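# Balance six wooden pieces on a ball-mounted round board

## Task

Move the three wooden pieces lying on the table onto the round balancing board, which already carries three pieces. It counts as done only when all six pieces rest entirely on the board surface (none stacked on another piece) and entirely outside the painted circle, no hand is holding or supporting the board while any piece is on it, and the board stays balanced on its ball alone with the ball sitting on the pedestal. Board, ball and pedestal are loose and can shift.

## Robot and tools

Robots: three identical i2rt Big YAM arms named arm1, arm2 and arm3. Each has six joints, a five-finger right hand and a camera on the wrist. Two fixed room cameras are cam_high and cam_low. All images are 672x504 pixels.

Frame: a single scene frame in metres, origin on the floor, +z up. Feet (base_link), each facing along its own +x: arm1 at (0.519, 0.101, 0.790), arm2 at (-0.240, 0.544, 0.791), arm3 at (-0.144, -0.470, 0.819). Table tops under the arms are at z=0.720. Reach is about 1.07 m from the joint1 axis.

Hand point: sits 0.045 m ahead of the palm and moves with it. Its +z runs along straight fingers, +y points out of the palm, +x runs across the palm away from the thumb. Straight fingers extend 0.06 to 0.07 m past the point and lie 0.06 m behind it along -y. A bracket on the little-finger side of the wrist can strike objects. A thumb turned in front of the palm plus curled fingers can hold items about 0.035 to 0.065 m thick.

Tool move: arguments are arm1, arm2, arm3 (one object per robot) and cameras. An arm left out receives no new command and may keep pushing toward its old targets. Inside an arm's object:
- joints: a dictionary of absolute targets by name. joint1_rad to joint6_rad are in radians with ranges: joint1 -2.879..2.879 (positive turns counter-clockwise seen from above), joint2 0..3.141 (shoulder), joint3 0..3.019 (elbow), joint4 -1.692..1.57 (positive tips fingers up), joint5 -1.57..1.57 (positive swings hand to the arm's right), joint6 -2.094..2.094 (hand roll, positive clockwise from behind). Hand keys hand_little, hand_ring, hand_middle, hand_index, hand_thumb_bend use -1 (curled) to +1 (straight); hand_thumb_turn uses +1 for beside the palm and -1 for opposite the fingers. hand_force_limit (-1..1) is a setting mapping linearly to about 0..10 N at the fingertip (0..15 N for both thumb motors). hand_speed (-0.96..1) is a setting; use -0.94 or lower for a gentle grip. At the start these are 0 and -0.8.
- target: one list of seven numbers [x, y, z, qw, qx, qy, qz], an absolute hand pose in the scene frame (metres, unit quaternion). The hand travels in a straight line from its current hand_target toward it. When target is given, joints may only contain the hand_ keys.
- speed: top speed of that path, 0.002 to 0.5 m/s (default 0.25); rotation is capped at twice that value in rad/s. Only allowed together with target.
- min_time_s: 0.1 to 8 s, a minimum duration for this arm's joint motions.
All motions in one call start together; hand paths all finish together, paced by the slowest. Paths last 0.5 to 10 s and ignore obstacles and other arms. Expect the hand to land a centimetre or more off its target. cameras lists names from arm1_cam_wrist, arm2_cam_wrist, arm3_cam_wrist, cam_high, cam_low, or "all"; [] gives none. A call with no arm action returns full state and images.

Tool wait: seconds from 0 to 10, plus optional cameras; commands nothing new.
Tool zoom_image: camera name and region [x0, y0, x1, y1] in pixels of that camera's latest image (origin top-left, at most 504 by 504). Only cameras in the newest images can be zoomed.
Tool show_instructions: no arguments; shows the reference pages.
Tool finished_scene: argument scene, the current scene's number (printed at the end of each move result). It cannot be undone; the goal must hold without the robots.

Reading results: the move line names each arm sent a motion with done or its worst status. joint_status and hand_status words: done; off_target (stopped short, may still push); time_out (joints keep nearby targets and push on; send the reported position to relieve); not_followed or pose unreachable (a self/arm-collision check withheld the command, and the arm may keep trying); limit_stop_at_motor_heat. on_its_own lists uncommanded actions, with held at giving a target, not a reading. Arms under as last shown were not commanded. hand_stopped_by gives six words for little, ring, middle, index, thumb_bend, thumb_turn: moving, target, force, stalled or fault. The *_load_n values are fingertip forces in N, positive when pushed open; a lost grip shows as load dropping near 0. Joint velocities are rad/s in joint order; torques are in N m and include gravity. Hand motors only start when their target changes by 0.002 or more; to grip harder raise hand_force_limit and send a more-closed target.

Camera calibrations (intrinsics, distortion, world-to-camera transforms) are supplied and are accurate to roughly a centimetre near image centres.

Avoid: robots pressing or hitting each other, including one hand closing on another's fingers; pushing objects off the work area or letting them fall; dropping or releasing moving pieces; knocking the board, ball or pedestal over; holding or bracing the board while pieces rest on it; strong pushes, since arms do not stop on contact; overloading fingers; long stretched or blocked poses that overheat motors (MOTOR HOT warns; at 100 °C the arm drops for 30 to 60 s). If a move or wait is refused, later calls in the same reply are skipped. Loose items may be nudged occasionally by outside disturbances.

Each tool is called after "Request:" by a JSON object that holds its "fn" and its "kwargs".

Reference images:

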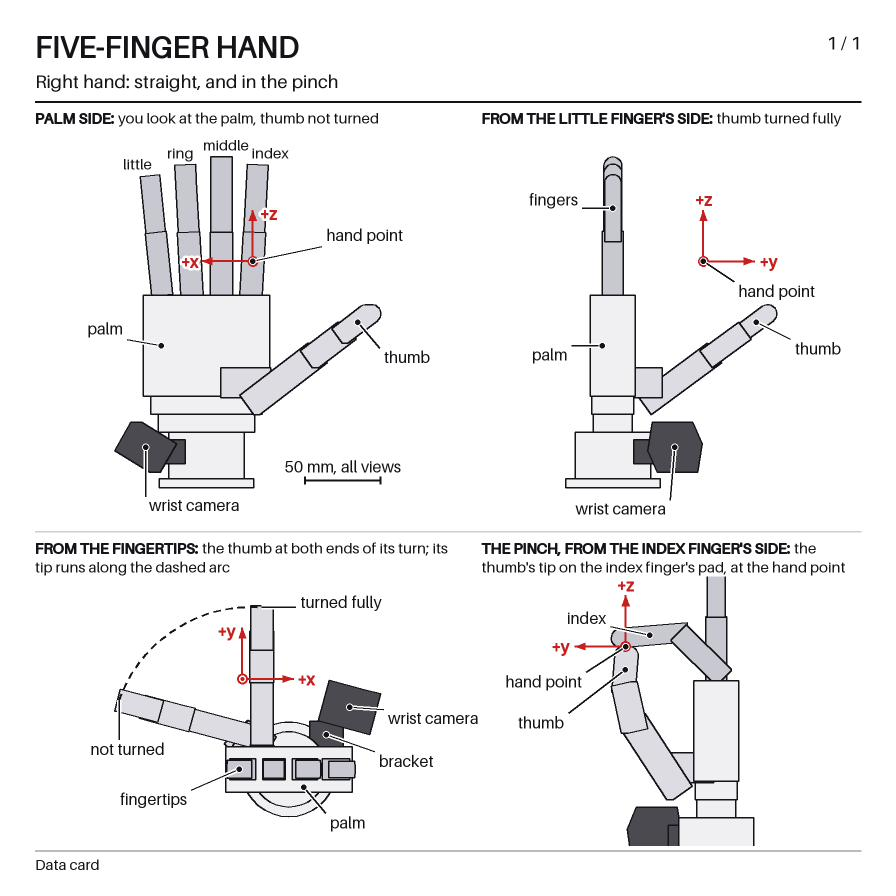

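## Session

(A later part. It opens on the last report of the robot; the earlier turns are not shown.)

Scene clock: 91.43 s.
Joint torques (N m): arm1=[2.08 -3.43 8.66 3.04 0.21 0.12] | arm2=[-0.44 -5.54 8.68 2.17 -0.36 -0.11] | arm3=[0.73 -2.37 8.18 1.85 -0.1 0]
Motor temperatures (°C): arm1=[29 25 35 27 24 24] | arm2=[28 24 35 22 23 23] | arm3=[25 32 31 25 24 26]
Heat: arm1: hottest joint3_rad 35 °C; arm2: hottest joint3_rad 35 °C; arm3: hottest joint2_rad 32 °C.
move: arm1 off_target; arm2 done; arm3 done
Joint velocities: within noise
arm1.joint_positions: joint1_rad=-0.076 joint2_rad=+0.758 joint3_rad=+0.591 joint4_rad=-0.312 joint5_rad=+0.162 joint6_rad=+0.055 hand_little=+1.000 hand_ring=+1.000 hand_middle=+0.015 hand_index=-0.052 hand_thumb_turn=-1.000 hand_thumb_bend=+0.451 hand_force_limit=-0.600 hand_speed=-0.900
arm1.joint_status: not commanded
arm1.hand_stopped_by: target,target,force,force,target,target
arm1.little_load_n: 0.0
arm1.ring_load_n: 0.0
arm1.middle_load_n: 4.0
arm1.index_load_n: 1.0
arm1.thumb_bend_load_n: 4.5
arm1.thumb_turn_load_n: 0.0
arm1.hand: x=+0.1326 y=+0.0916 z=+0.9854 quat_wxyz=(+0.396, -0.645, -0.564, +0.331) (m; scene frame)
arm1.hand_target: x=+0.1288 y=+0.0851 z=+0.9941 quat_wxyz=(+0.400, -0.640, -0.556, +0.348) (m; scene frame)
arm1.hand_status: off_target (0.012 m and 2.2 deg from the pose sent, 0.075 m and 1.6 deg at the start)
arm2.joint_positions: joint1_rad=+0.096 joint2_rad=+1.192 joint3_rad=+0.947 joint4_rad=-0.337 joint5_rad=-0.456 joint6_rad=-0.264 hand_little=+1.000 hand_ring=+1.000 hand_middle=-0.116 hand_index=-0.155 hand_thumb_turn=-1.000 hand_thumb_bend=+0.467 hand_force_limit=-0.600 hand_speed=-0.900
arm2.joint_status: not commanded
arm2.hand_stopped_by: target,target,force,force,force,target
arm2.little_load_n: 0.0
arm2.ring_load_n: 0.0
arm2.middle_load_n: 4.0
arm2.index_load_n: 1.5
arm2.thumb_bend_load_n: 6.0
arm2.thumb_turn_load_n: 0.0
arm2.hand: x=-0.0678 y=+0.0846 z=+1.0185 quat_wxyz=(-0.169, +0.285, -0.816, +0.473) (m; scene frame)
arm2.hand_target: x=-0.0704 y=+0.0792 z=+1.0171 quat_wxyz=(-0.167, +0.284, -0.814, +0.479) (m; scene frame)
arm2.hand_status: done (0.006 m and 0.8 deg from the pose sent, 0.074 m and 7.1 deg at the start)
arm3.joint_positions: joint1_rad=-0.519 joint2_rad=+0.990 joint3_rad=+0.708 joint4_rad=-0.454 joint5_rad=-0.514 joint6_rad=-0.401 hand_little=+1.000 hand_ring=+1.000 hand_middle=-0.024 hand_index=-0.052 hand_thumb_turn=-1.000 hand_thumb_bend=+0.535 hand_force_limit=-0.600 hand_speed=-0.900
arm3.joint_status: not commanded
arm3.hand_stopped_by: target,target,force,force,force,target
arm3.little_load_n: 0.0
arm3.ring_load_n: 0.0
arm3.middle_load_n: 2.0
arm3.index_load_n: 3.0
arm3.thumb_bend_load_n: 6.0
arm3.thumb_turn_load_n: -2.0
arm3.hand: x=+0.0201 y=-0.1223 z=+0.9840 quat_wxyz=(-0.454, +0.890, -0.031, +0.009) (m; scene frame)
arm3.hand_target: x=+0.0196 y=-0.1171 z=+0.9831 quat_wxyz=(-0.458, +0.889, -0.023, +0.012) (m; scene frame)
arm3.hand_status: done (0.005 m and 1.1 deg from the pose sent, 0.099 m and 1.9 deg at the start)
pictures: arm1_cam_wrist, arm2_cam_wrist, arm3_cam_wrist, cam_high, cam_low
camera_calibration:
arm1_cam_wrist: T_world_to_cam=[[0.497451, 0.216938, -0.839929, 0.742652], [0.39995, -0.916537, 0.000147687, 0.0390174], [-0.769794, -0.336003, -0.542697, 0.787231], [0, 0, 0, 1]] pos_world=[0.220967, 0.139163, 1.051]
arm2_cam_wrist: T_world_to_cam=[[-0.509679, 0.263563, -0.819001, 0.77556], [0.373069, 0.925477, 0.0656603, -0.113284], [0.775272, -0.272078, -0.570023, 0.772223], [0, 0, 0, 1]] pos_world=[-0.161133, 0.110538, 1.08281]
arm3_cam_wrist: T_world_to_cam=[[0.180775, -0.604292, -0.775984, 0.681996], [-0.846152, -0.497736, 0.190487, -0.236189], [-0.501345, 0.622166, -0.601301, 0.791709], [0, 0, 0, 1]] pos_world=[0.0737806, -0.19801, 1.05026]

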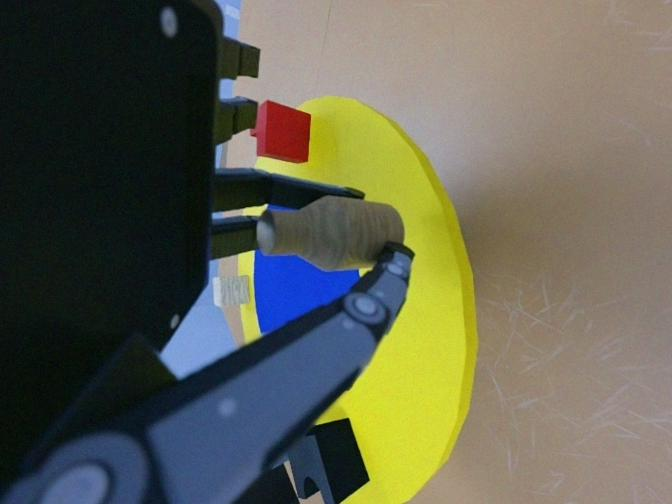

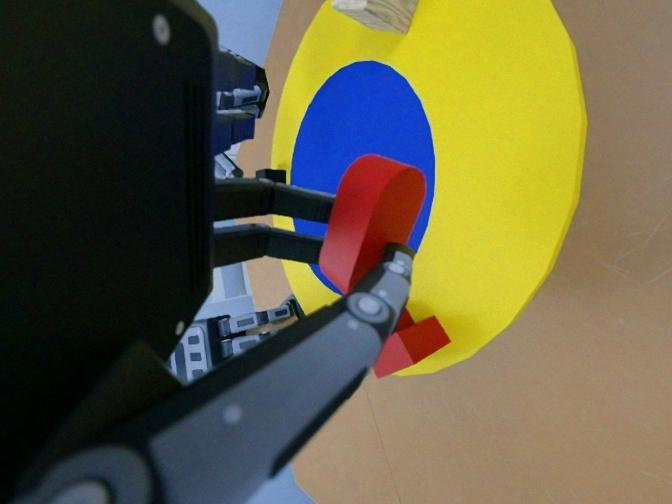

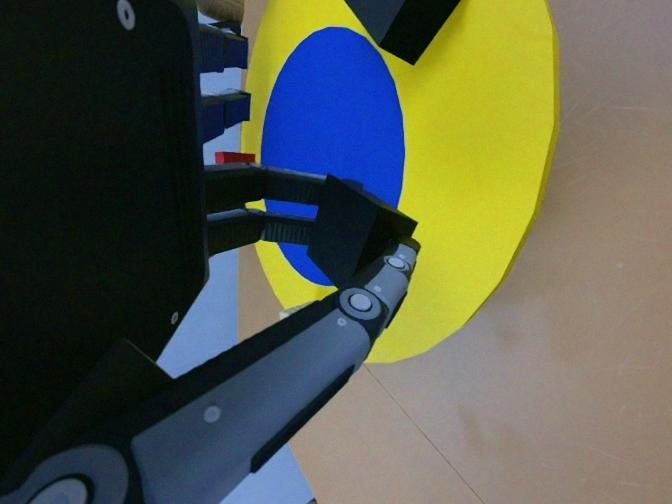

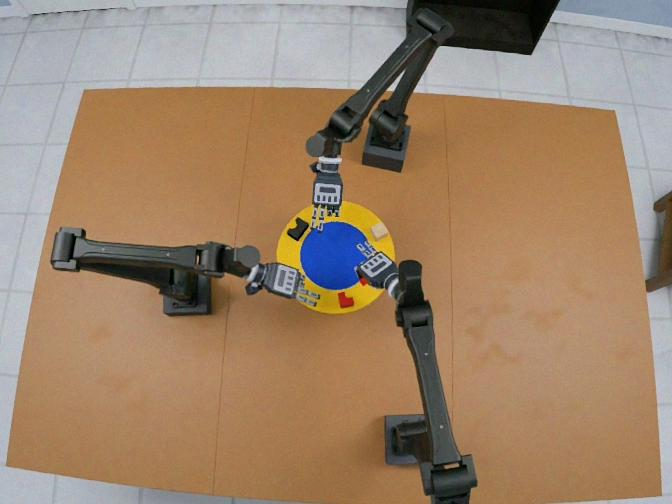

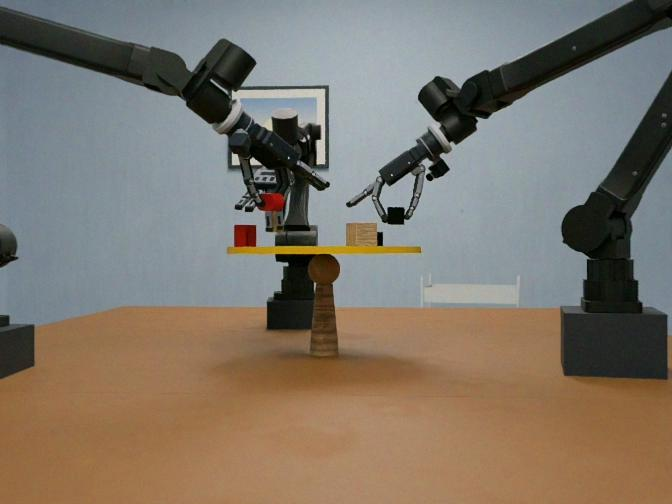

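Request:
{"fn": "move", "kwargs": {"arm1": {"target": [0.1288, 0.070, 0.969, 0.4000, -0.6401, -0.5564, 0.3476], "speed": 0.05}, "arm2": {"target": [-0.0754, 0.0912, 0.964, 0.1674, -0.2841, 0.8135, -0.4792], "speed": 0.05}, "arm3": {"target": [0.0155, -0.115, 0.950, 0.4578, -0.8889, 0.0233, -0.0120], "speed": 0.05}, "cameras": ["all"]}}

Request:
{"fn": "zoom_image", "kwargs": {"camera": "cam_low", "region": [225, 180, 315, 270]}}

Request:
{"fn": "zoom_image", "kwargs": {"camera": "cam_low", "region": [340, 180, 430, 270]}}

Request:
{"fn": "zoom_image", "kwargs": {"camera": "cam_high", "region": [260, 180, 410, 330]}}

Scene clock: 94.57 s.
Joint torques (N m): arm1=[1.96 -2.08 8.53 3.07 0.22 0.12] | arm2=[-0.38 -5.19 8.24 2.13 -0.37 -0.15] | arm3=[0.73 -2.37 7.86 1.88 -0.09 0.12]
Motor temperatures (°C): arm1=[29 25 35 27 24 24] | arm2=[28 24 35 22 23 23] | arm3=[25 32 31 25 24 26]
Heat: arm1: hottest joint3_rad 35 °C; arm2: hottest joint3_rad 35 °C; arm3: hottest joint2_rad 32 °C.
move: arm1 done; arm2 done; arm3 done
Joint velocities: within noise
arm1.joint_positions: joint1_rad=-0.014 joint2_rad=+0.766 joint3_rad=+0.535 joint4_rad=-0.237 joint5_rad=+0.219 joint6_rad=+0.082 hand_little=+1.000 hand_ring=+1.000 hand_middle=+0.015 hand_index=-0.052 hand_thumb_turn=-1.000 hand_thumb_bend=+0.451 hand_force_limit=-0.600 hand_speed=-0.900
arm1.joint_status: not commanded
arm1.hand_stopped_by: target,target,force,force,target,target
arm1.little_load_n: 0.0
arm1.ring_load_n: 0.0
arm1.middle_load_n: 4.0
arm1.index_load_n: 1.0
arm1.thumb_bend_load_n: 4.5
arm1.thumb_turn_load_n: 0.0
arm1.hand: x=+0.1335 y=+0.0769 z=+0.9658 quat_wxyz=(+0.400, -0.642, -0.561, +0.336) (m; scene frame)
arm1.hand_target: x=+0.1291 y=+0.0701 z=+0.9692 quat_wxyz=(+0.400, -0.640, -0.556, +0.348) (m; scene frame)
arm1.hand_status: done (0.009 m and 1.5 deg from the pose sent, 0.027 m and 2.2 deg at the start)
arm2.joint_positions: joint1_rad=+0.089 joint2_rad=+1.205 joint3_rad=+0.813 joint4_rad=-0.190 joint5_rad=-0.462 joint6_rad=-0.264 hand_little=+1.000 hand_ring=+1.000 hand_middle=-0.116 hand_index=-0.155 hand_thumb_turn=-1.000 hand_thumb_bend=+0.467 hand_force_limit=-0.600 hand_speed=-0.900
arm2.joint_status: not commanded
arm2.hand_stopped_by: target,target,force,force,force,target
arm2.little_load_n: -0.5
arm2.ring_load_n: 0.0
arm2.middle_load_n: 4.0
arm2.index_load_n: 2.0
arm2.thumb_bend_load_n: 6.0
arm2.thumb_turn_load_n: 0.0
arm2.hand: x=-0.0722 y=+0.0962 z=+0.9667 quat_wxyz=(-0.171, +0.284, -0.816, +0.474) (m; scene frame)
arm2.hand_target: x=-0.0754 y=+0.0914 z=+0.9640 quat_wxyz=(-0.167, +0.284, -0.814, +0.479) (m; scene frame)
arm2.hand_status: done (0.007 m and 0.8 deg from the pose sent, 0.055 m and 0.8 deg at the start)
arm3.joint_positions: joint1_rad=-0.504 joint2_rad=+1.023 joint3_rad=+0.638 joint4_rad=-0.342 joint5_rad=-0.503 joint6_rad=-0.401 hand_little=+1.000 hand_ring=+1.000 hand_middle=-0.024 hand_index=-0.052 hand_thumb_turn=-1.000 hand_thumb_bend=+0.535 hand_force_limit=-0.600 hand_speed=-0.900
arm3.joint_status: not commanded
arm3.hand_stopped_by: target,target,force,force,force,target
arm3.little_load_n: 0.0
arm3.ring_load_n: -0.5
arm3.middle_load_n: 2.0
arm3.index_load_n: 3.0
arm3.thumb_bend_load_n: 6.0
arm3.thumb_turn_load_n: -2.0
arm3.hand: x=+0.0172 y=-0.1200 z=+0.9517 quat_wxyz=(-0.455, +0.890, -0.026, +0.013) (m; scene frame)
arm3.hand_target: x=+0.0154 y=-0.1151 z=+0.9501 quat_wxyz=(-0.458, +0.889, -0.023, +0.012) (m; scene frame)
arm3.hand_status: done (0.006 m and 0.5 deg from the pose sent, 0.035 m and 1.1 deg at the start)
pictures: arm1_cam_wrist, arm2_cam_wrist, arm3_cam_wrist, cam_high, cam_low
camera_calibration:
arm1_cam_wrist: T_world_to_cam=[[0.485035, 0.217801, -0.846938, 0.737342], [0.399794, -0.91658, -0.00675162, 0.0319626], [-0.777757, -0.335326, -0.531649, 0.762718], [0, 0, 0, 1]] pos_world=[0.222794, 0.124461, 1.0302]
arm2_cam_wrist: T_world_to_cam=[[-0.506327, 0.26442, -0.820802, 0.729683], [0.374123, 0.924942, 0.0671836, -0.120299], [0.776959, -0.273064, -0.567249, 0.746756], [0, 0, 0, 1]] pos_world=[-0.165734, 0.12224, 1.0306]
arm3_cam_wrist: T_world_to_cam=[[0.193306, -0.601982, -0.774758, 0.657726], [-0.844629, -0.503902, 0.180789, -0.222806], [-0.499234, 0.619435, -0.605859, 0.773261], [0, 0, 0, 1]] pos_world=[0.070707, -0.195318, 1.01835]

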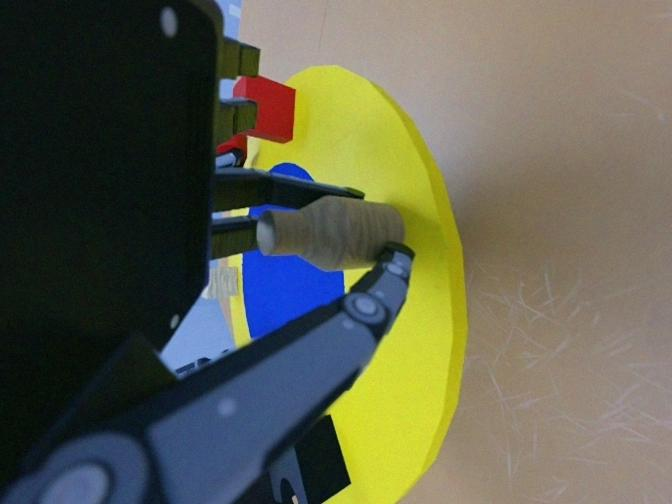

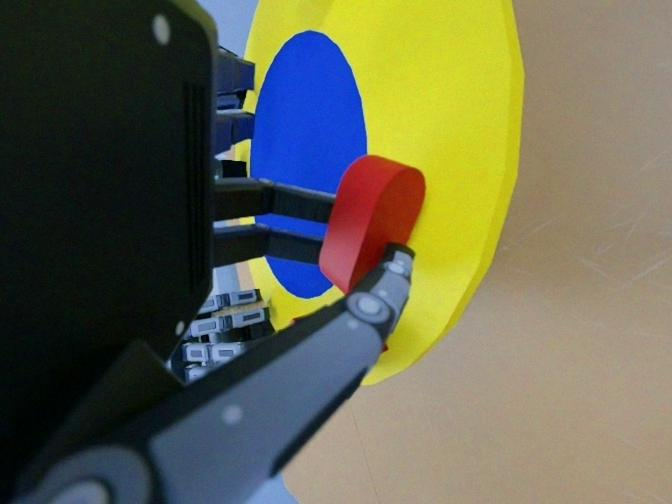

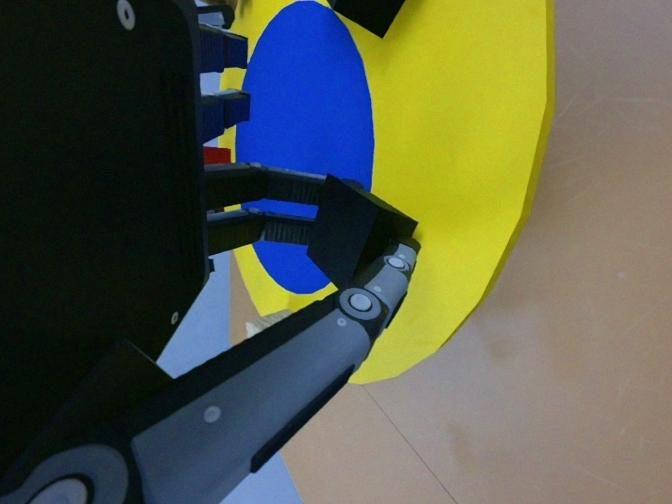

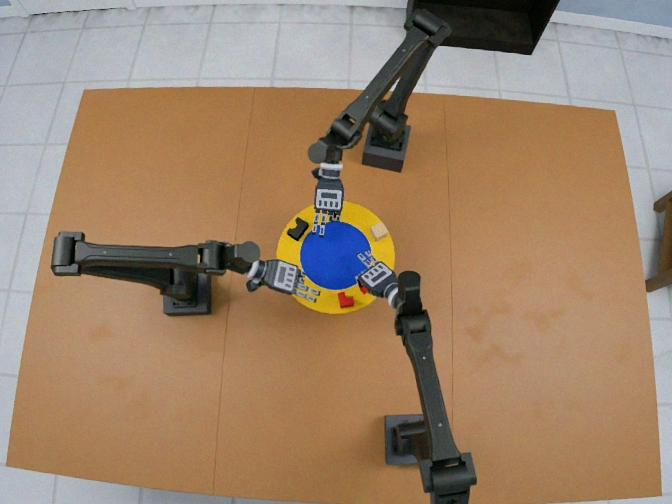

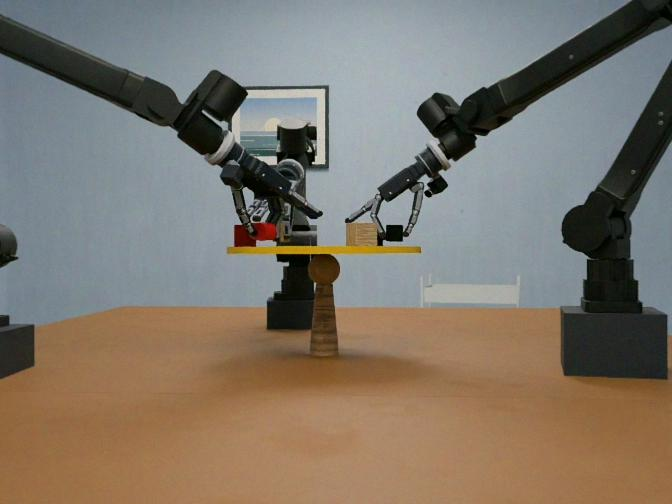

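Scaled by 5.600 from the camera's 672x504 image, which has a finer 960x720 frame.

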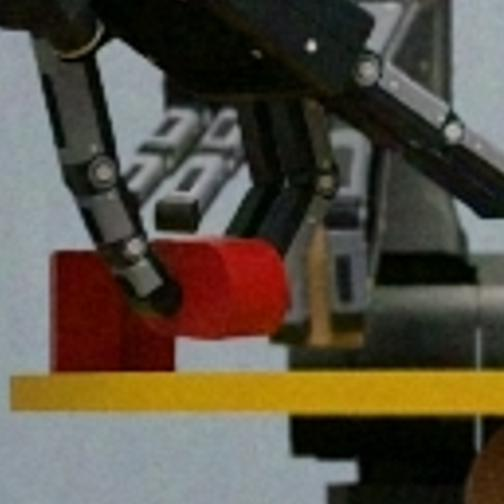

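Scaled by 5.600 from the camera's 672x504 image, which has a finer 960x720 frame.

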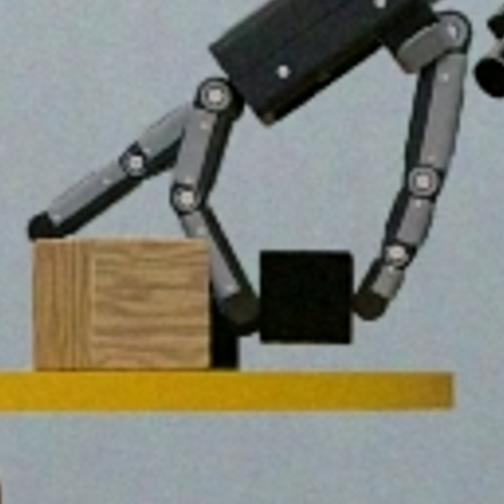

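Scaled by 3.360 from the camera's 672x504 image, which has a finer 960x720 frame.

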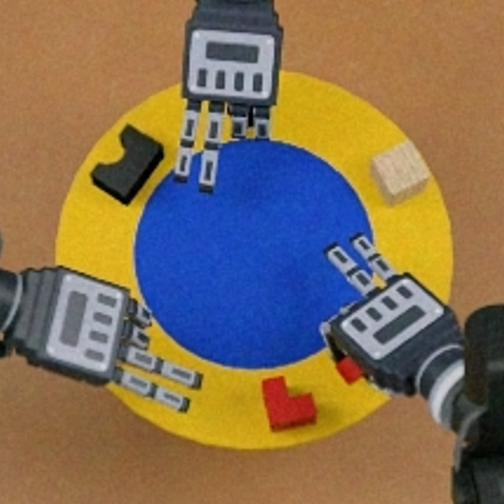

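Request:
{"fn": "move", "kwargs": {"arm1": {"target": [0.1282, 0.070, 0.957, 0.4000, -0.6401, -0.5564, 0.3476], "speed": 0.03}, "arm2": {"target": [-0.0754, 0.0920, 0.955, 0.1674, -0.2841, 0.8135, -0.4792], "speed": 0.03}, "arm3": {"target": [0.0145, -0.115, 0.940, 0.4578, -0.8889, 0.0233, -0.0120], "speed": 0.03}, "cameras": ["cam_high", "cam_low"]}}

Request:
{"fn": "zoom_image", "kwargs": {"camera": "cam_low", "region": [225, 180, 315, 270]}}

Request:
{"fn": "zoom_image", "kwargs": {"camera": "cam_low", "region": [340, 180, 430, 270]}}

Scene clock: 96.40 s.
Joint torques (N m): arm1=[1.9 -2.14 8.36 3.1 0.17 0.11] | arm2=[-0.38 -5.13 8.1 2.18 -0.33 -0.15] | arm3=[0.73 -2.43 7.71 1.89 -0.09 0.11]
Motor temperatures (°C): arm1=[29 25 35 27 24 24] | arm2=[28 24 35 22 23 23] | arm3=[25 32 31 25 24 26]
Heat: arm1: hottest joint3_rad 35 °C; arm2: hottest joint3_rad 35 °C; arm3: hottest joint2_rad 32 °C.
move: arm1 done; arm2 done; arm3 done
Joint velocities: within noise
arm1.joint_positions: joint1_rad=-0.014 joint2_rad=+0.781 joint3_rad=+0.509 joint4_rad=-0.195 joint5_rad=+0.219 joint6_rad=+0.083 hand_little=+1.000 hand_ring=+1.000 hand_middle=+0.015 hand_index=-0.052 hand_thumb_turn=-1.000 hand_thumb_bend=+0.451 hand_force_limit=-0.600 hand_speed=-0.900
arm1.joint_status: not commanded
arm1.hand_stopped_by: target,target,force,force,target,target
arm1.little_load_n: 0.0
arm1.ring_load_n: 0.0
arm1.middle_load_n: 4.0
arm1.index_load_n: 1.5
arm1.thumb_bend_load_n: 4.5
arm1.thumb_turn_load_n: 0.0
arm1.hand: x=+0.1326 y=+0.0767 z=+0.9545 quat_wxyz=(+0.400, -0.642, -0.560, +0.336) (m; scene frame)
arm1.hand_target: x=+0.1285 y=+0.0701 z=+0.9572 quat_wxyz=(+0.400, -0.640, -0.556, +0.348) (m; scene frame)
arm1.hand_status: done (0.008 m and 1.4 deg from the pose sent, 0.012 m and 1.5 deg at the start)
arm2.joint_positions: joint1_rad=+0.089 joint2_rad=+1.213 joint3_rad=+0.795 joint4_rad=-0.162 joint5_rad=-0.462 joint6_rad=-0.264 hand_little=+1.000 hand_ring=+1.000 hand_middle=-0.116 hand_index=-0.155 hand_thumb_turn=-1.000 hand_thumb_bend=+0.467 hand_force_limit=-0.600 hand_speed=-0.900
arm2.joint_status: not commanded
arm2.hand_stopped_by: target,target,force,force,force,target
arm2.little_load_n: 0.0
arm2.ring_load_n: 0.0
arm2.middle_load_n: 4.0
arm2.index_load_n: 2.0
arm2.thumb_bend_load_n: 5.5
arm2.thumb_turn_load_n: 0.0
arm2.hand: x=-0.0723 y=+0.0966 z=+0.9586 quat_wxyz=(-0.170, +0.284, -0.815, +0.475) (m; scene frame)
arm2.hand_target: x=-0.0755 y=+0.0921 z=+0.9550 quat_wxyz=(-0.167, +0.284, -0.814, +0.479) (m; scene frame)
arm2.hand_status: done (0.007 m and 0.7 deg from the pose sent, 0.013 m and 0.8 deg at the start)
arm3.joint_positions: joint1_rad=-0.501 joint2_rad=+1.035 joint3_rad=+0.617 joint4_rad=-0.308 joint5_rad=-0.501 joint6_rad=-0.399 hand_little=+1.000 hand_ring=+1.000 hand_middle=-0.024 hand_index=-0.052 hand_thumb_turn=-1.000 hand_thumb_bend=+0.535 hand_force_limit=-0.600 hand_speed=-0.900
arm3.joint_status: not commanded
arm3.hand_stopped_by: target,target,force,force,force,target
arm3.little_load_n: 0.0
arm3.ring_load_n: 0.0
arm3.middle_load_n: 2.0
arm3.index_load_n: 3.0
arm3.thumb_bend_load_n: 6.0
arm3.thumb_turn_load_n: -2.0
arm3.hand: x=+0.0165 y=-0.1197 z=+0.9423 quat_wxyz=(-0.455, +0.890, -0.025, +0.013) (m; scene frame)
arm3.hand_target: x=+0.0145 y=-0.1151 z=+0.9402 quat_wxyz=(-0.458, +0.889, -0.023, +0.012) (m; scene frame)
arm3.hand_status: done (0.006 m and 0.4 deg from the pose sent, 0.013 m and 0.5 deg at the start)
pictures: cam_high, cam_low

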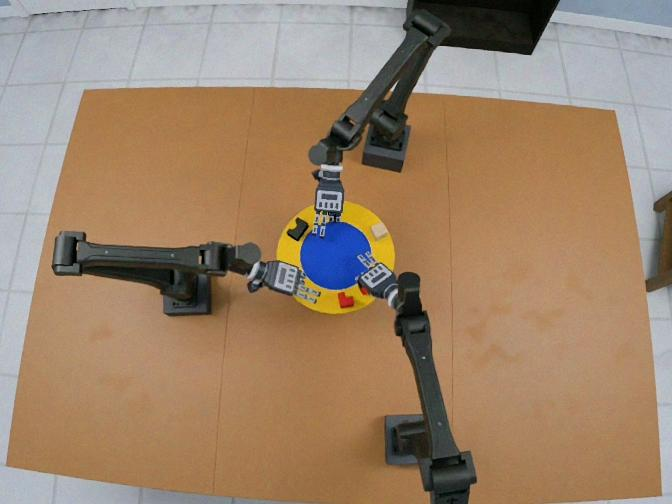

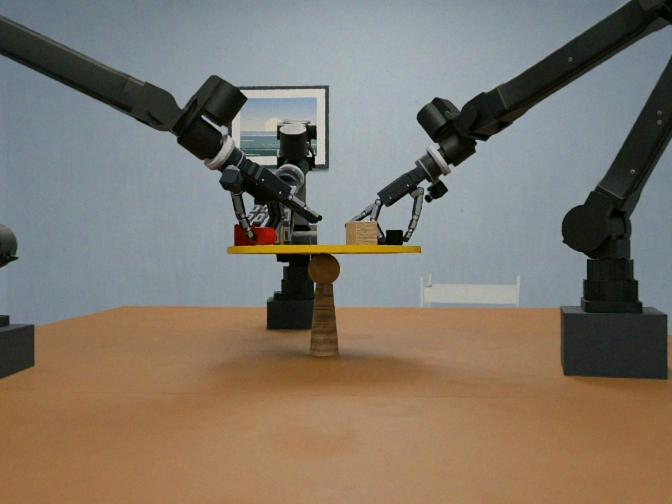

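Scaled by 5.600 from the camera's 672x504 image, which has a finer 960x720 frame.

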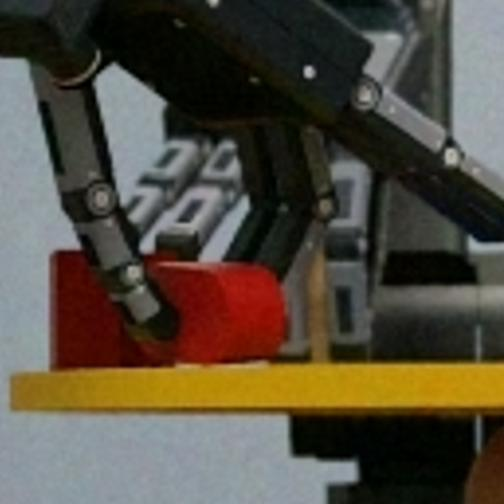

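Scaled by 5.600 from the camera's 672x504 image, which has a finer 960x720 frame.

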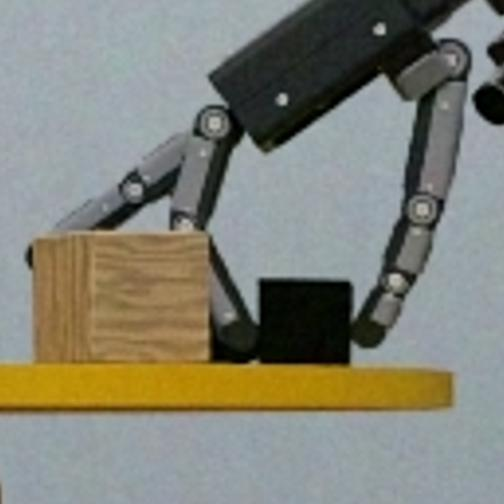

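Request:
{"fn": "move", "kwargs": {"arm1": {"joints": {"hand_thumb_bend": 0.55, "hand_index": 0.3, "hand_middle": 0.3}}, "arm2": {"joints": {"hand_thumb_bend": 0.56, "hand_index": 0.25, "hand_middle": 0.25}}, "arm3": {"joints": {"hand_thumb_bend": 0.63, "hand_index": 0.3, "hand_middle": 0.3}}, "cameras": ["all"]}}

Request:
{"fn": "zoom_image", "kwargs": {"camera": "cam_low", "region": [220, 180, 430, 300]}}

Scene clock: 99.27 s.
Joint torques (N m): arm1=[1.96 -2.08 8.32 3.02 0.19 0.12] | arm2=[-0.38 -5.13 8.1 2.19 -0.34 -0.15] | arm3=[0.79 -2.37 7.73 1.85 -0.09 0.11]
Motor temperatures (°C): arm1=[29 25 35 27 24 24] | arm2=[28 24 34 22 23 23] | arm3=[25 32 31 25 24 25]
Heat: arm1: hottest joint3_rad 35 °C; arm2: hottest joint3_rad 34 °C; arm3: hottest joint2_rad 32 °C.
move: arm1 done; arm2 done; arm3 done
Joint velocities: within noise
arm1.joint_positions: joint1_rad=-0.014 joint2_rad=+0.781 joint3_rad=+0.509 joint4_rad=-0.193 joint5_rad=+0.219 joint6_rad=+0.083 hand_little=+1.000 hand_ring=+1.000 hand_middle=+0.300 hand_index=+0.300 hand_thumb_turn=-1.000 hand_thumb_bend=+0.550 hand_force_limit=-0.600 hand_speed=-0.900
arm1.joint_status: all done
arm1.hand_stopped_by: target,target,target,target,target,target
arm1.little_load_n: 0.0
arm1.ring_load_n: 0.0
arm1.middle_load_n: 0.0
arm1.index_load_n: 0.0
arm1.thumb_bend_load_n: 0.0
arm1.thumb_turn_load_n: 0.0
arm1.hand: x=+0.1323 y=+0.0767 z=+0.9549 quat_wxyz=(+0.401, -0.642, -0.560, +0.337) (m; scene frame)
arm1.hand_target: x=+0.1285 y=+0.0701 z=+0.9572 quat_wxyz=(+0.400, -0.640, -0.556, +0.348) (m; scene frame)
arm1.hand_status: not commanded
arm2.joint_positions: joint1_rad=+0.089 joint2_rad=+1.213 joint3_rad=+0.795 joint4_rad=-0.162 joint5_rad=-0.462 joint6_rad=-0.264 hand_little=+1.000 hand_ring=+1.000 hand_middle=+0.250 hand_index=+0.250 hand_thumb_turn=-1.000 hand_thumb_bend=+0.560 hand_force_limit=-0.600 hand_speed=-0.900
arm2.joint_status: all done
arm2.hand_stopped_by: target,target,target,target,target,target
arm2.little_load_n: 0.0
arm2.ring_load_n: 0.0
arm2.middle_load_n: 0.0
arm2.index_load_n: 0.0
arm2.thumb_bend_load_n: 0.0
arm2.thumb_turn_load_n: 0.0
arm2.hand: x=-0.0723 y=+0.0966 z=+0.9586 quat_wxyz=(-0.170, +0.284, -0.815, +0.475) (m; scene frame)
arm2.hand_target: x=-0.0755 y=+0.0921 z=+0.9550 quat_wxyz=(-0.167, +0.284, -0.814, +0.479) (m; scene frame)
arm2.hand_status: not commanded
arm3.joint_positions: joint1_rad=-0.501 joint2_rad=+1.035 joint3_rad=+0.617 joint4_rad=-0.307 joint5_rad=-0.501 joint6_rad=-0.398 hand_little=+1.000 hand_ring=+1.000 hand_middle=+0.300 hand_index=+0.300 hand_thumb_turn=-1.000 hand_thumb_bend=+0.630 hand_force_limit=-0.600 hand_speed=-0.900
arm3.joint_status: all done
arm3.hand_stopped_by: target,target,target,target,target,target
arm3.little_load_n: 0.0
arm3.ring_load_n: 0.0
arm3.middle_load_n: -0.5
arm3.index_load_n: 0.0
arm3.thumb_bend_load_n: 0.0
arm3.thumb_turn_load_n: 0.0
arm3.hand: x=+0.0167 y=-0.1195 z=+0.9425 quat_wxyz=(-0.456, +0.890, -0.025, +0.013) (m; scene frame)
arm3.hand_target: x=+0.0145 y=-0.1152 z=+0.9402 quat_wxyz=(-0.458, +0.889, -0.023, +0.012) (m; scene frame)
arm3.hand_status: not commanded
pictures: arm1_cam_wrist, arm2_cam_wrist, arm3_cam_wrist, cam_high, cam_low
camera_calibration:
arm1_cam_wrist: T_world_to_cam=[[0.482426, 0.217158, -0.848591, 0.730659], [0.39958, -0.916668, -0.00741732, 0.0327462], [-0.779487, -0.335502, -0.528997, 0.753539], [0, 0, 0, 1]] pos_world=[0.2218, 0.124162, 1.01889]
arm2_cam_wrist: T_world_to_cam=[[-0.506013, 0.262538, -0.821599, 0.723947], [0.374109, 0.92509, 0.065199, -0.118172], [0.77717, -0.274376, -0.566326, 0.741628], [0, 0, 0, 1]] pos_world=[-0.165834, 0.122741, 1.0225]
arm3_cam_wrist: T_world_to_cam=[[0.194494, -0.600479, -0.775627, 0.651997], [-0.845119, -0.503983, 0.178257, -0.219005], [-0.497942, 0.620827, -0.605498, 0.766963], [0, 0, 0, 1]] pos_world=[0.0700089, -0.195015, 1.00914]

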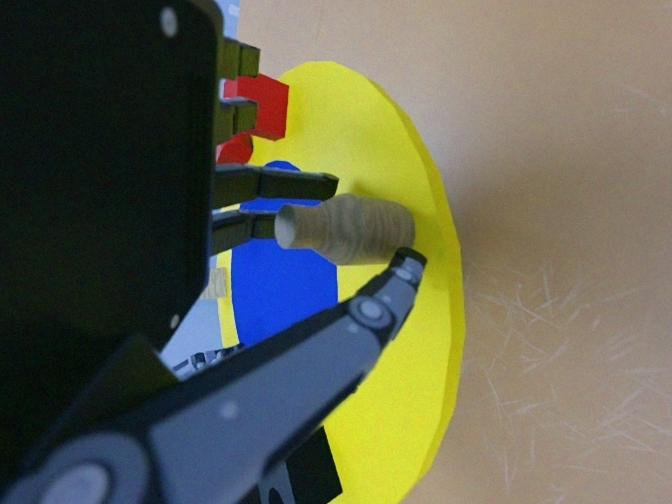

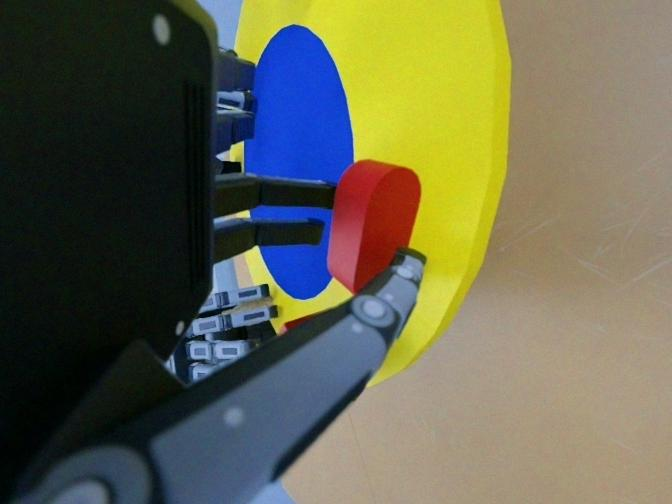

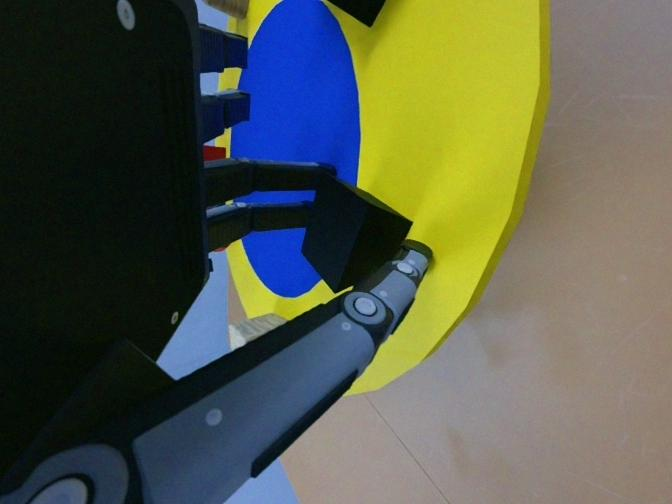

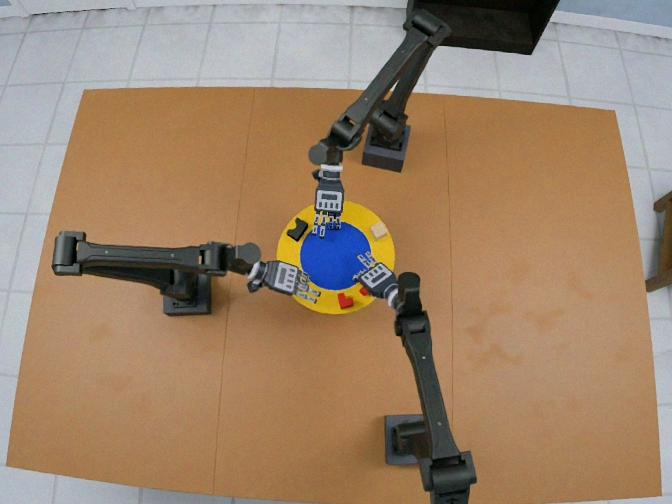

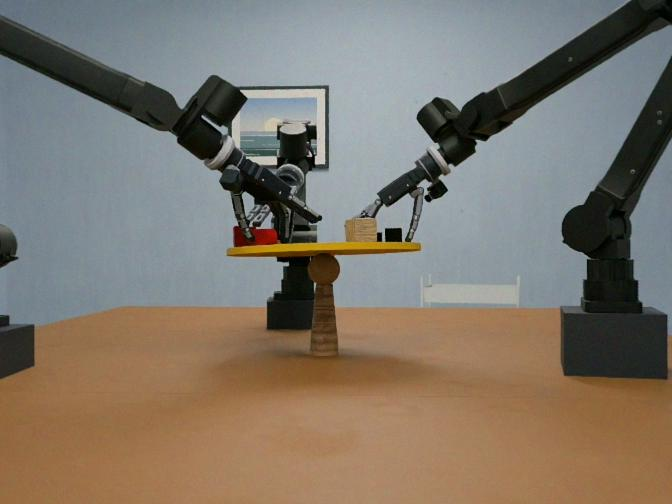

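Scaled by 2.400 from the camera's 672x504 image, which has a finer 960x720 frame.

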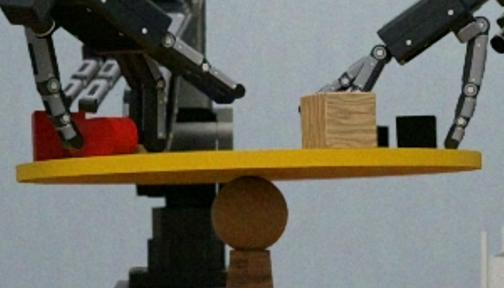

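Request:
{"fn": "move", "kwargs": {"arm1": {"target": [0.1292, 0.070, 0.985, 0.4000, -0.6401, -0.5564, 0.3476], "speed": 0.05, "joints": {"hand_thumb_bend": 0.7}}, "arm2": {"target": [-0.0758, 0.0920, 0.985, 0.1674, -0.2841, 0.8135, -0.4792], "speed": 0.05, "joints": {"hand_thumb_bend": 0.7}}, "arm3": {"target": [0.0145, -0.1155, 0.970, 0.4578, -0.8889, 0.0233, -0.0120], "speed": 0.05, "joints": {"hand_thumb_bend": 0.75}}, "cameras": ["all"]}}

Request:
{"fn": "zoom_image", "kwargs": {"camera": "cam_low", "region": [220, 180, 430, 300]}}

Scene clock: 101.40 s.
Joint torques (N m): arm1=[1.96 -3.31 12.94 1.65 0.23 0.11] | arm2=[-0.5 -7.06 12.49 0.81 -0.29 -0.16] | arm3=[0.62 -3.9 11.93 0.59 -0.18 0.1]
Motor temperatures (°C): arm1=[29 25 35 27 24 24] | arm2=[28 24 34 22 23 23] | arm3=[25 32 31 25 24 25]
Heat: arm1: hottest joint3_rad 35 °C; arm2: hottest joint3_rad 34 °C; arm3: hottest joint2_rad 32 °C.
move: arm1 off_target; arm2 off_target; arm3 off_target
Joint velocities: within noise
arm1.joint_positions: joint1_rad=-0.012 joint2_rad=+0.761 joint3_rad=+0.509 joint4_rad=-0.254 joint5_rad=+0.219 joint6_rad=+0.085 hand_little=+1.000 hand_ring=+1.000 hand_middle=+0.300 hand_index=+0.300 hand_thumb_turn=-1.000 hand_thumb_bend=+0.700 hand_force_limit=-0.600 hand_speed=-0.900
arm1.joint_status: all done
arm1.hand_stopped_by: target,target,target,target,target,target
arm1.little_load_n: 0.0
arm1.ring_load_n: 0.0
arm1.middle_load_n: 0.5
arm1.index_load_n: 0.0
arm1.thumb_bend_load_n: 0.0
arm1.thumb_turn_load_n: 0.0
arm1.hand: x=+0.1439 y=+0.0769 z=+0.9493 quat_wxyz=(+0.390, -0.648, -0.569, +0.324) (m; scene frame)
arm1.hand_target: x=+0.1307 y=+0.0704 z=+0.9849 quat_wxyz=(+0.400, -0.640, -0.556, +0.348) (m; scene frame)
arm1.hand_status: off_target (0.039 m and 3.4 deg from the pose sent, 0.031 m and 1.3 deg at the start)
arm2.joint_positions: joint1_rad=+0.089 joint2_rad=+1.204 joint3_rad=+0.795 joint4_rad=-0.218 joint5_rad=-0.465 joint6_rad=-0.264 hand_little=+1.000 hand_ring=+1.000 hand_middle=+0.250 hand_index=+0.250 hand_thumb_turn=-1.000 hand_thumb_bend=+0.700 hand_force_limit=-0.600 hand_speed=-0.900
arm2.joint_status: all done
arm2.hand_stopped_by: target,target,target,target,target,target
arm2.little_load_n: 0.0
arm2.ring_load_n: 0.0
arm2.middle_load_n: 0.5
arm2.index_load_n: 0.5
arm2.thumb_bend_load_n: 0.0
arm2.thumb_turn_load_n: 0.0
arm2.hand: x=-0.0737 y=+0.1075 z=+0.9538 quat_wxyz=(-0.175, +0.282, -0.826, +0.455) (m; scene frame)
arm2.hand_target: x=-0.0759 y=+0.0932 z=+0.9850 quat_wxyz=(-0.167, +0.284, -0.813, +0.479) (m; scene frame)
arm2.hand_status: off_target (0.035 m and 3.3 deg from the pose sent, 0.027 m and 0.7 deg at the start)
arm3.joint_positions: joint1_rad=-0.501 joint2_rad=+1.013 joint3_rad=+0.623 joint4_rad=-0.372 joint5_rad=-0.501 joint6_rad=-0.398 hand_little=+1.000 hand_ring=+1.000 hand_middle=+0.300 hand_index=+0.300 hand_thumb_turn=-1.000 hand_thumb_bend=+0.750 hand_force_limit=-0.600 hand_speed=-0.900
arm3.joint_status: all done
arm3.hand_stopped_by: target,target,target,target,target,target
arm3.little_load_n: 0.0
arm3.ring_load_n: 0.0
arm3.middle_load_n: 1.5
arm3.index_load_n: 0.0
arm3.thumb_bend_load_n: 0.0
arm3.thumb_turn_load_n: 0.0
arm3.hand: x=+0.0090 y=-0.1285 z=+0.9443 quat_wxyz=(-0.442, +0.896, -0.031, +0.003) (m; scene frame)
arm3.hand_target: x=+0.0140 y=-0.1162 z=+0.9700 quat_wxyz=(-0.458, +0.889, -0.023, +0.012) (m; scene frame)
arm3.hand_status: off_target (0.029 m and 2.4 deg from the pose sent, 0.028 m and 0.4 deg at the start)
pictures: arm1_cam_wrist, arm2_cam_wrist, arm3_cam_wrist, cam_high, cam_low
camera_calibration:
arm1_cam_wrist: T_world_to_cam=[[0.516117, 0.219307, -0.827966, 0.695727], [0.400623, -0.916216, 0.00704779, 0.0144709], [-0.75705, -0.335339, -0.560734, 0.786602], [0, 0, 0, 1]] pos_world=[0.230624, 0.124459, 1.01701]
arm2_cam_wrist: T_world_to_cam=[[-0.510761, 0.299184, -0.805985, 0.697231], [0.37325, 0.921701, 0.105606, -0.165725], [0.774472, -0.246895, -0.582439, 0.755233], [0, 0, 0, 1]] pos_world=[-0.166932, 0.130611, 1.01934]
arm3_cam_wrist: T_world_to_cam=[[0.175636, -0.622755, -0.762449, 0.634262], [-0.840469, -0.49813, 0.213255, -0.262685], [-0.512605, 0.603359, -0.610896, 0.772825], [0, 0, 0, 1]] pos_world=[0.0639765, -0.202153, 1.01173]

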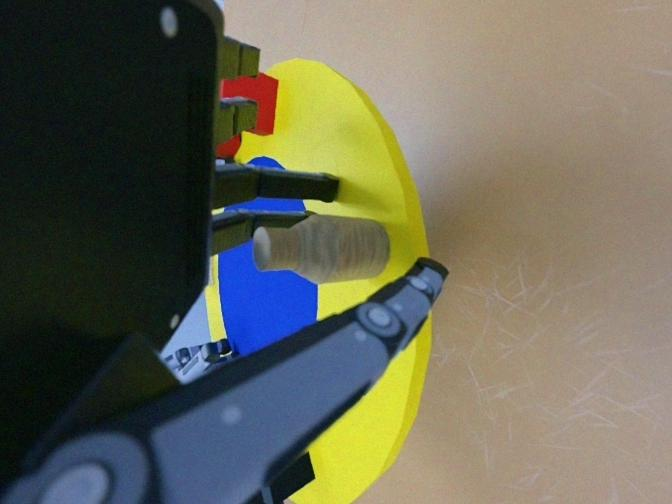

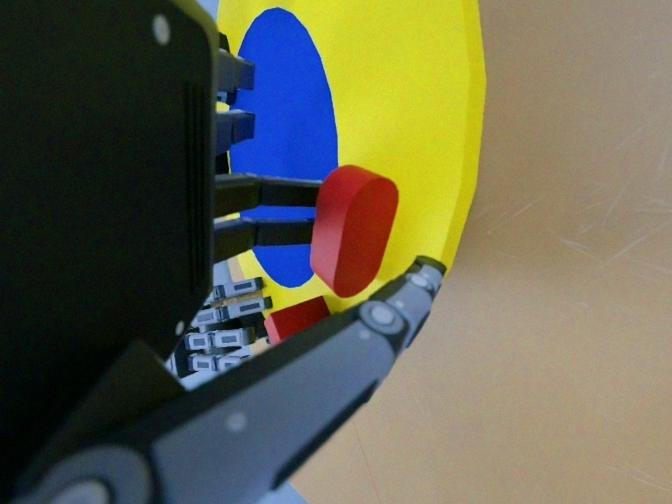

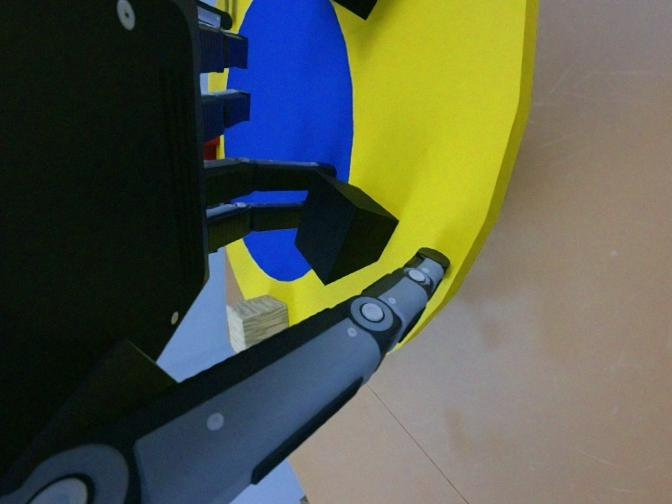

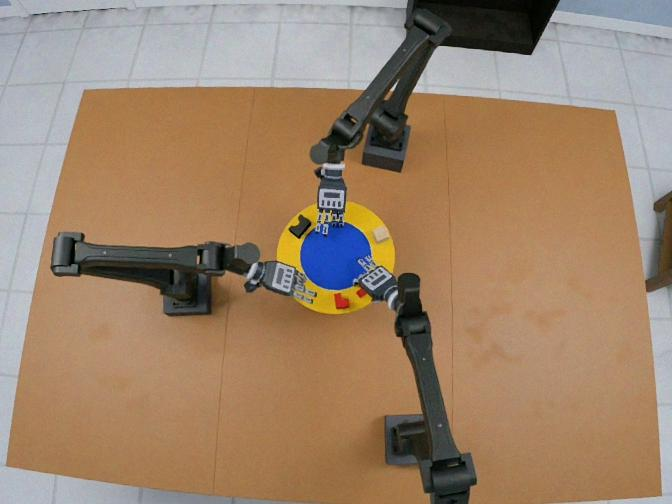

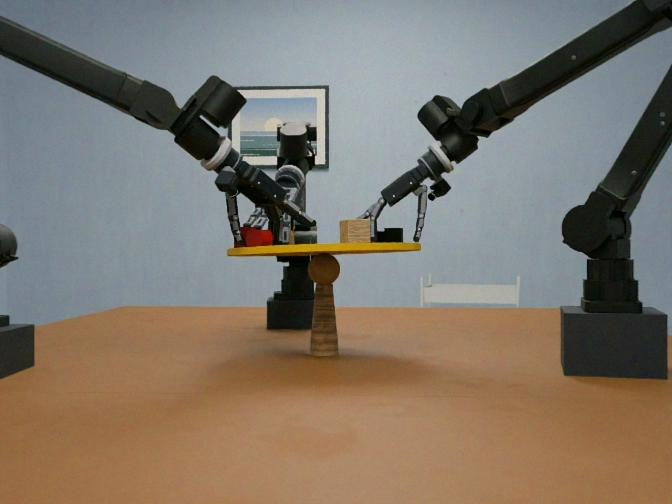

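Scaled by 2.400 from the camera's 672x504 image, which has a finer 960x720 frame.

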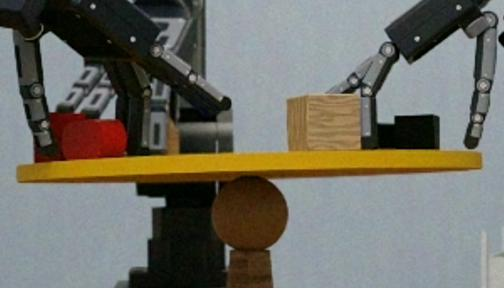

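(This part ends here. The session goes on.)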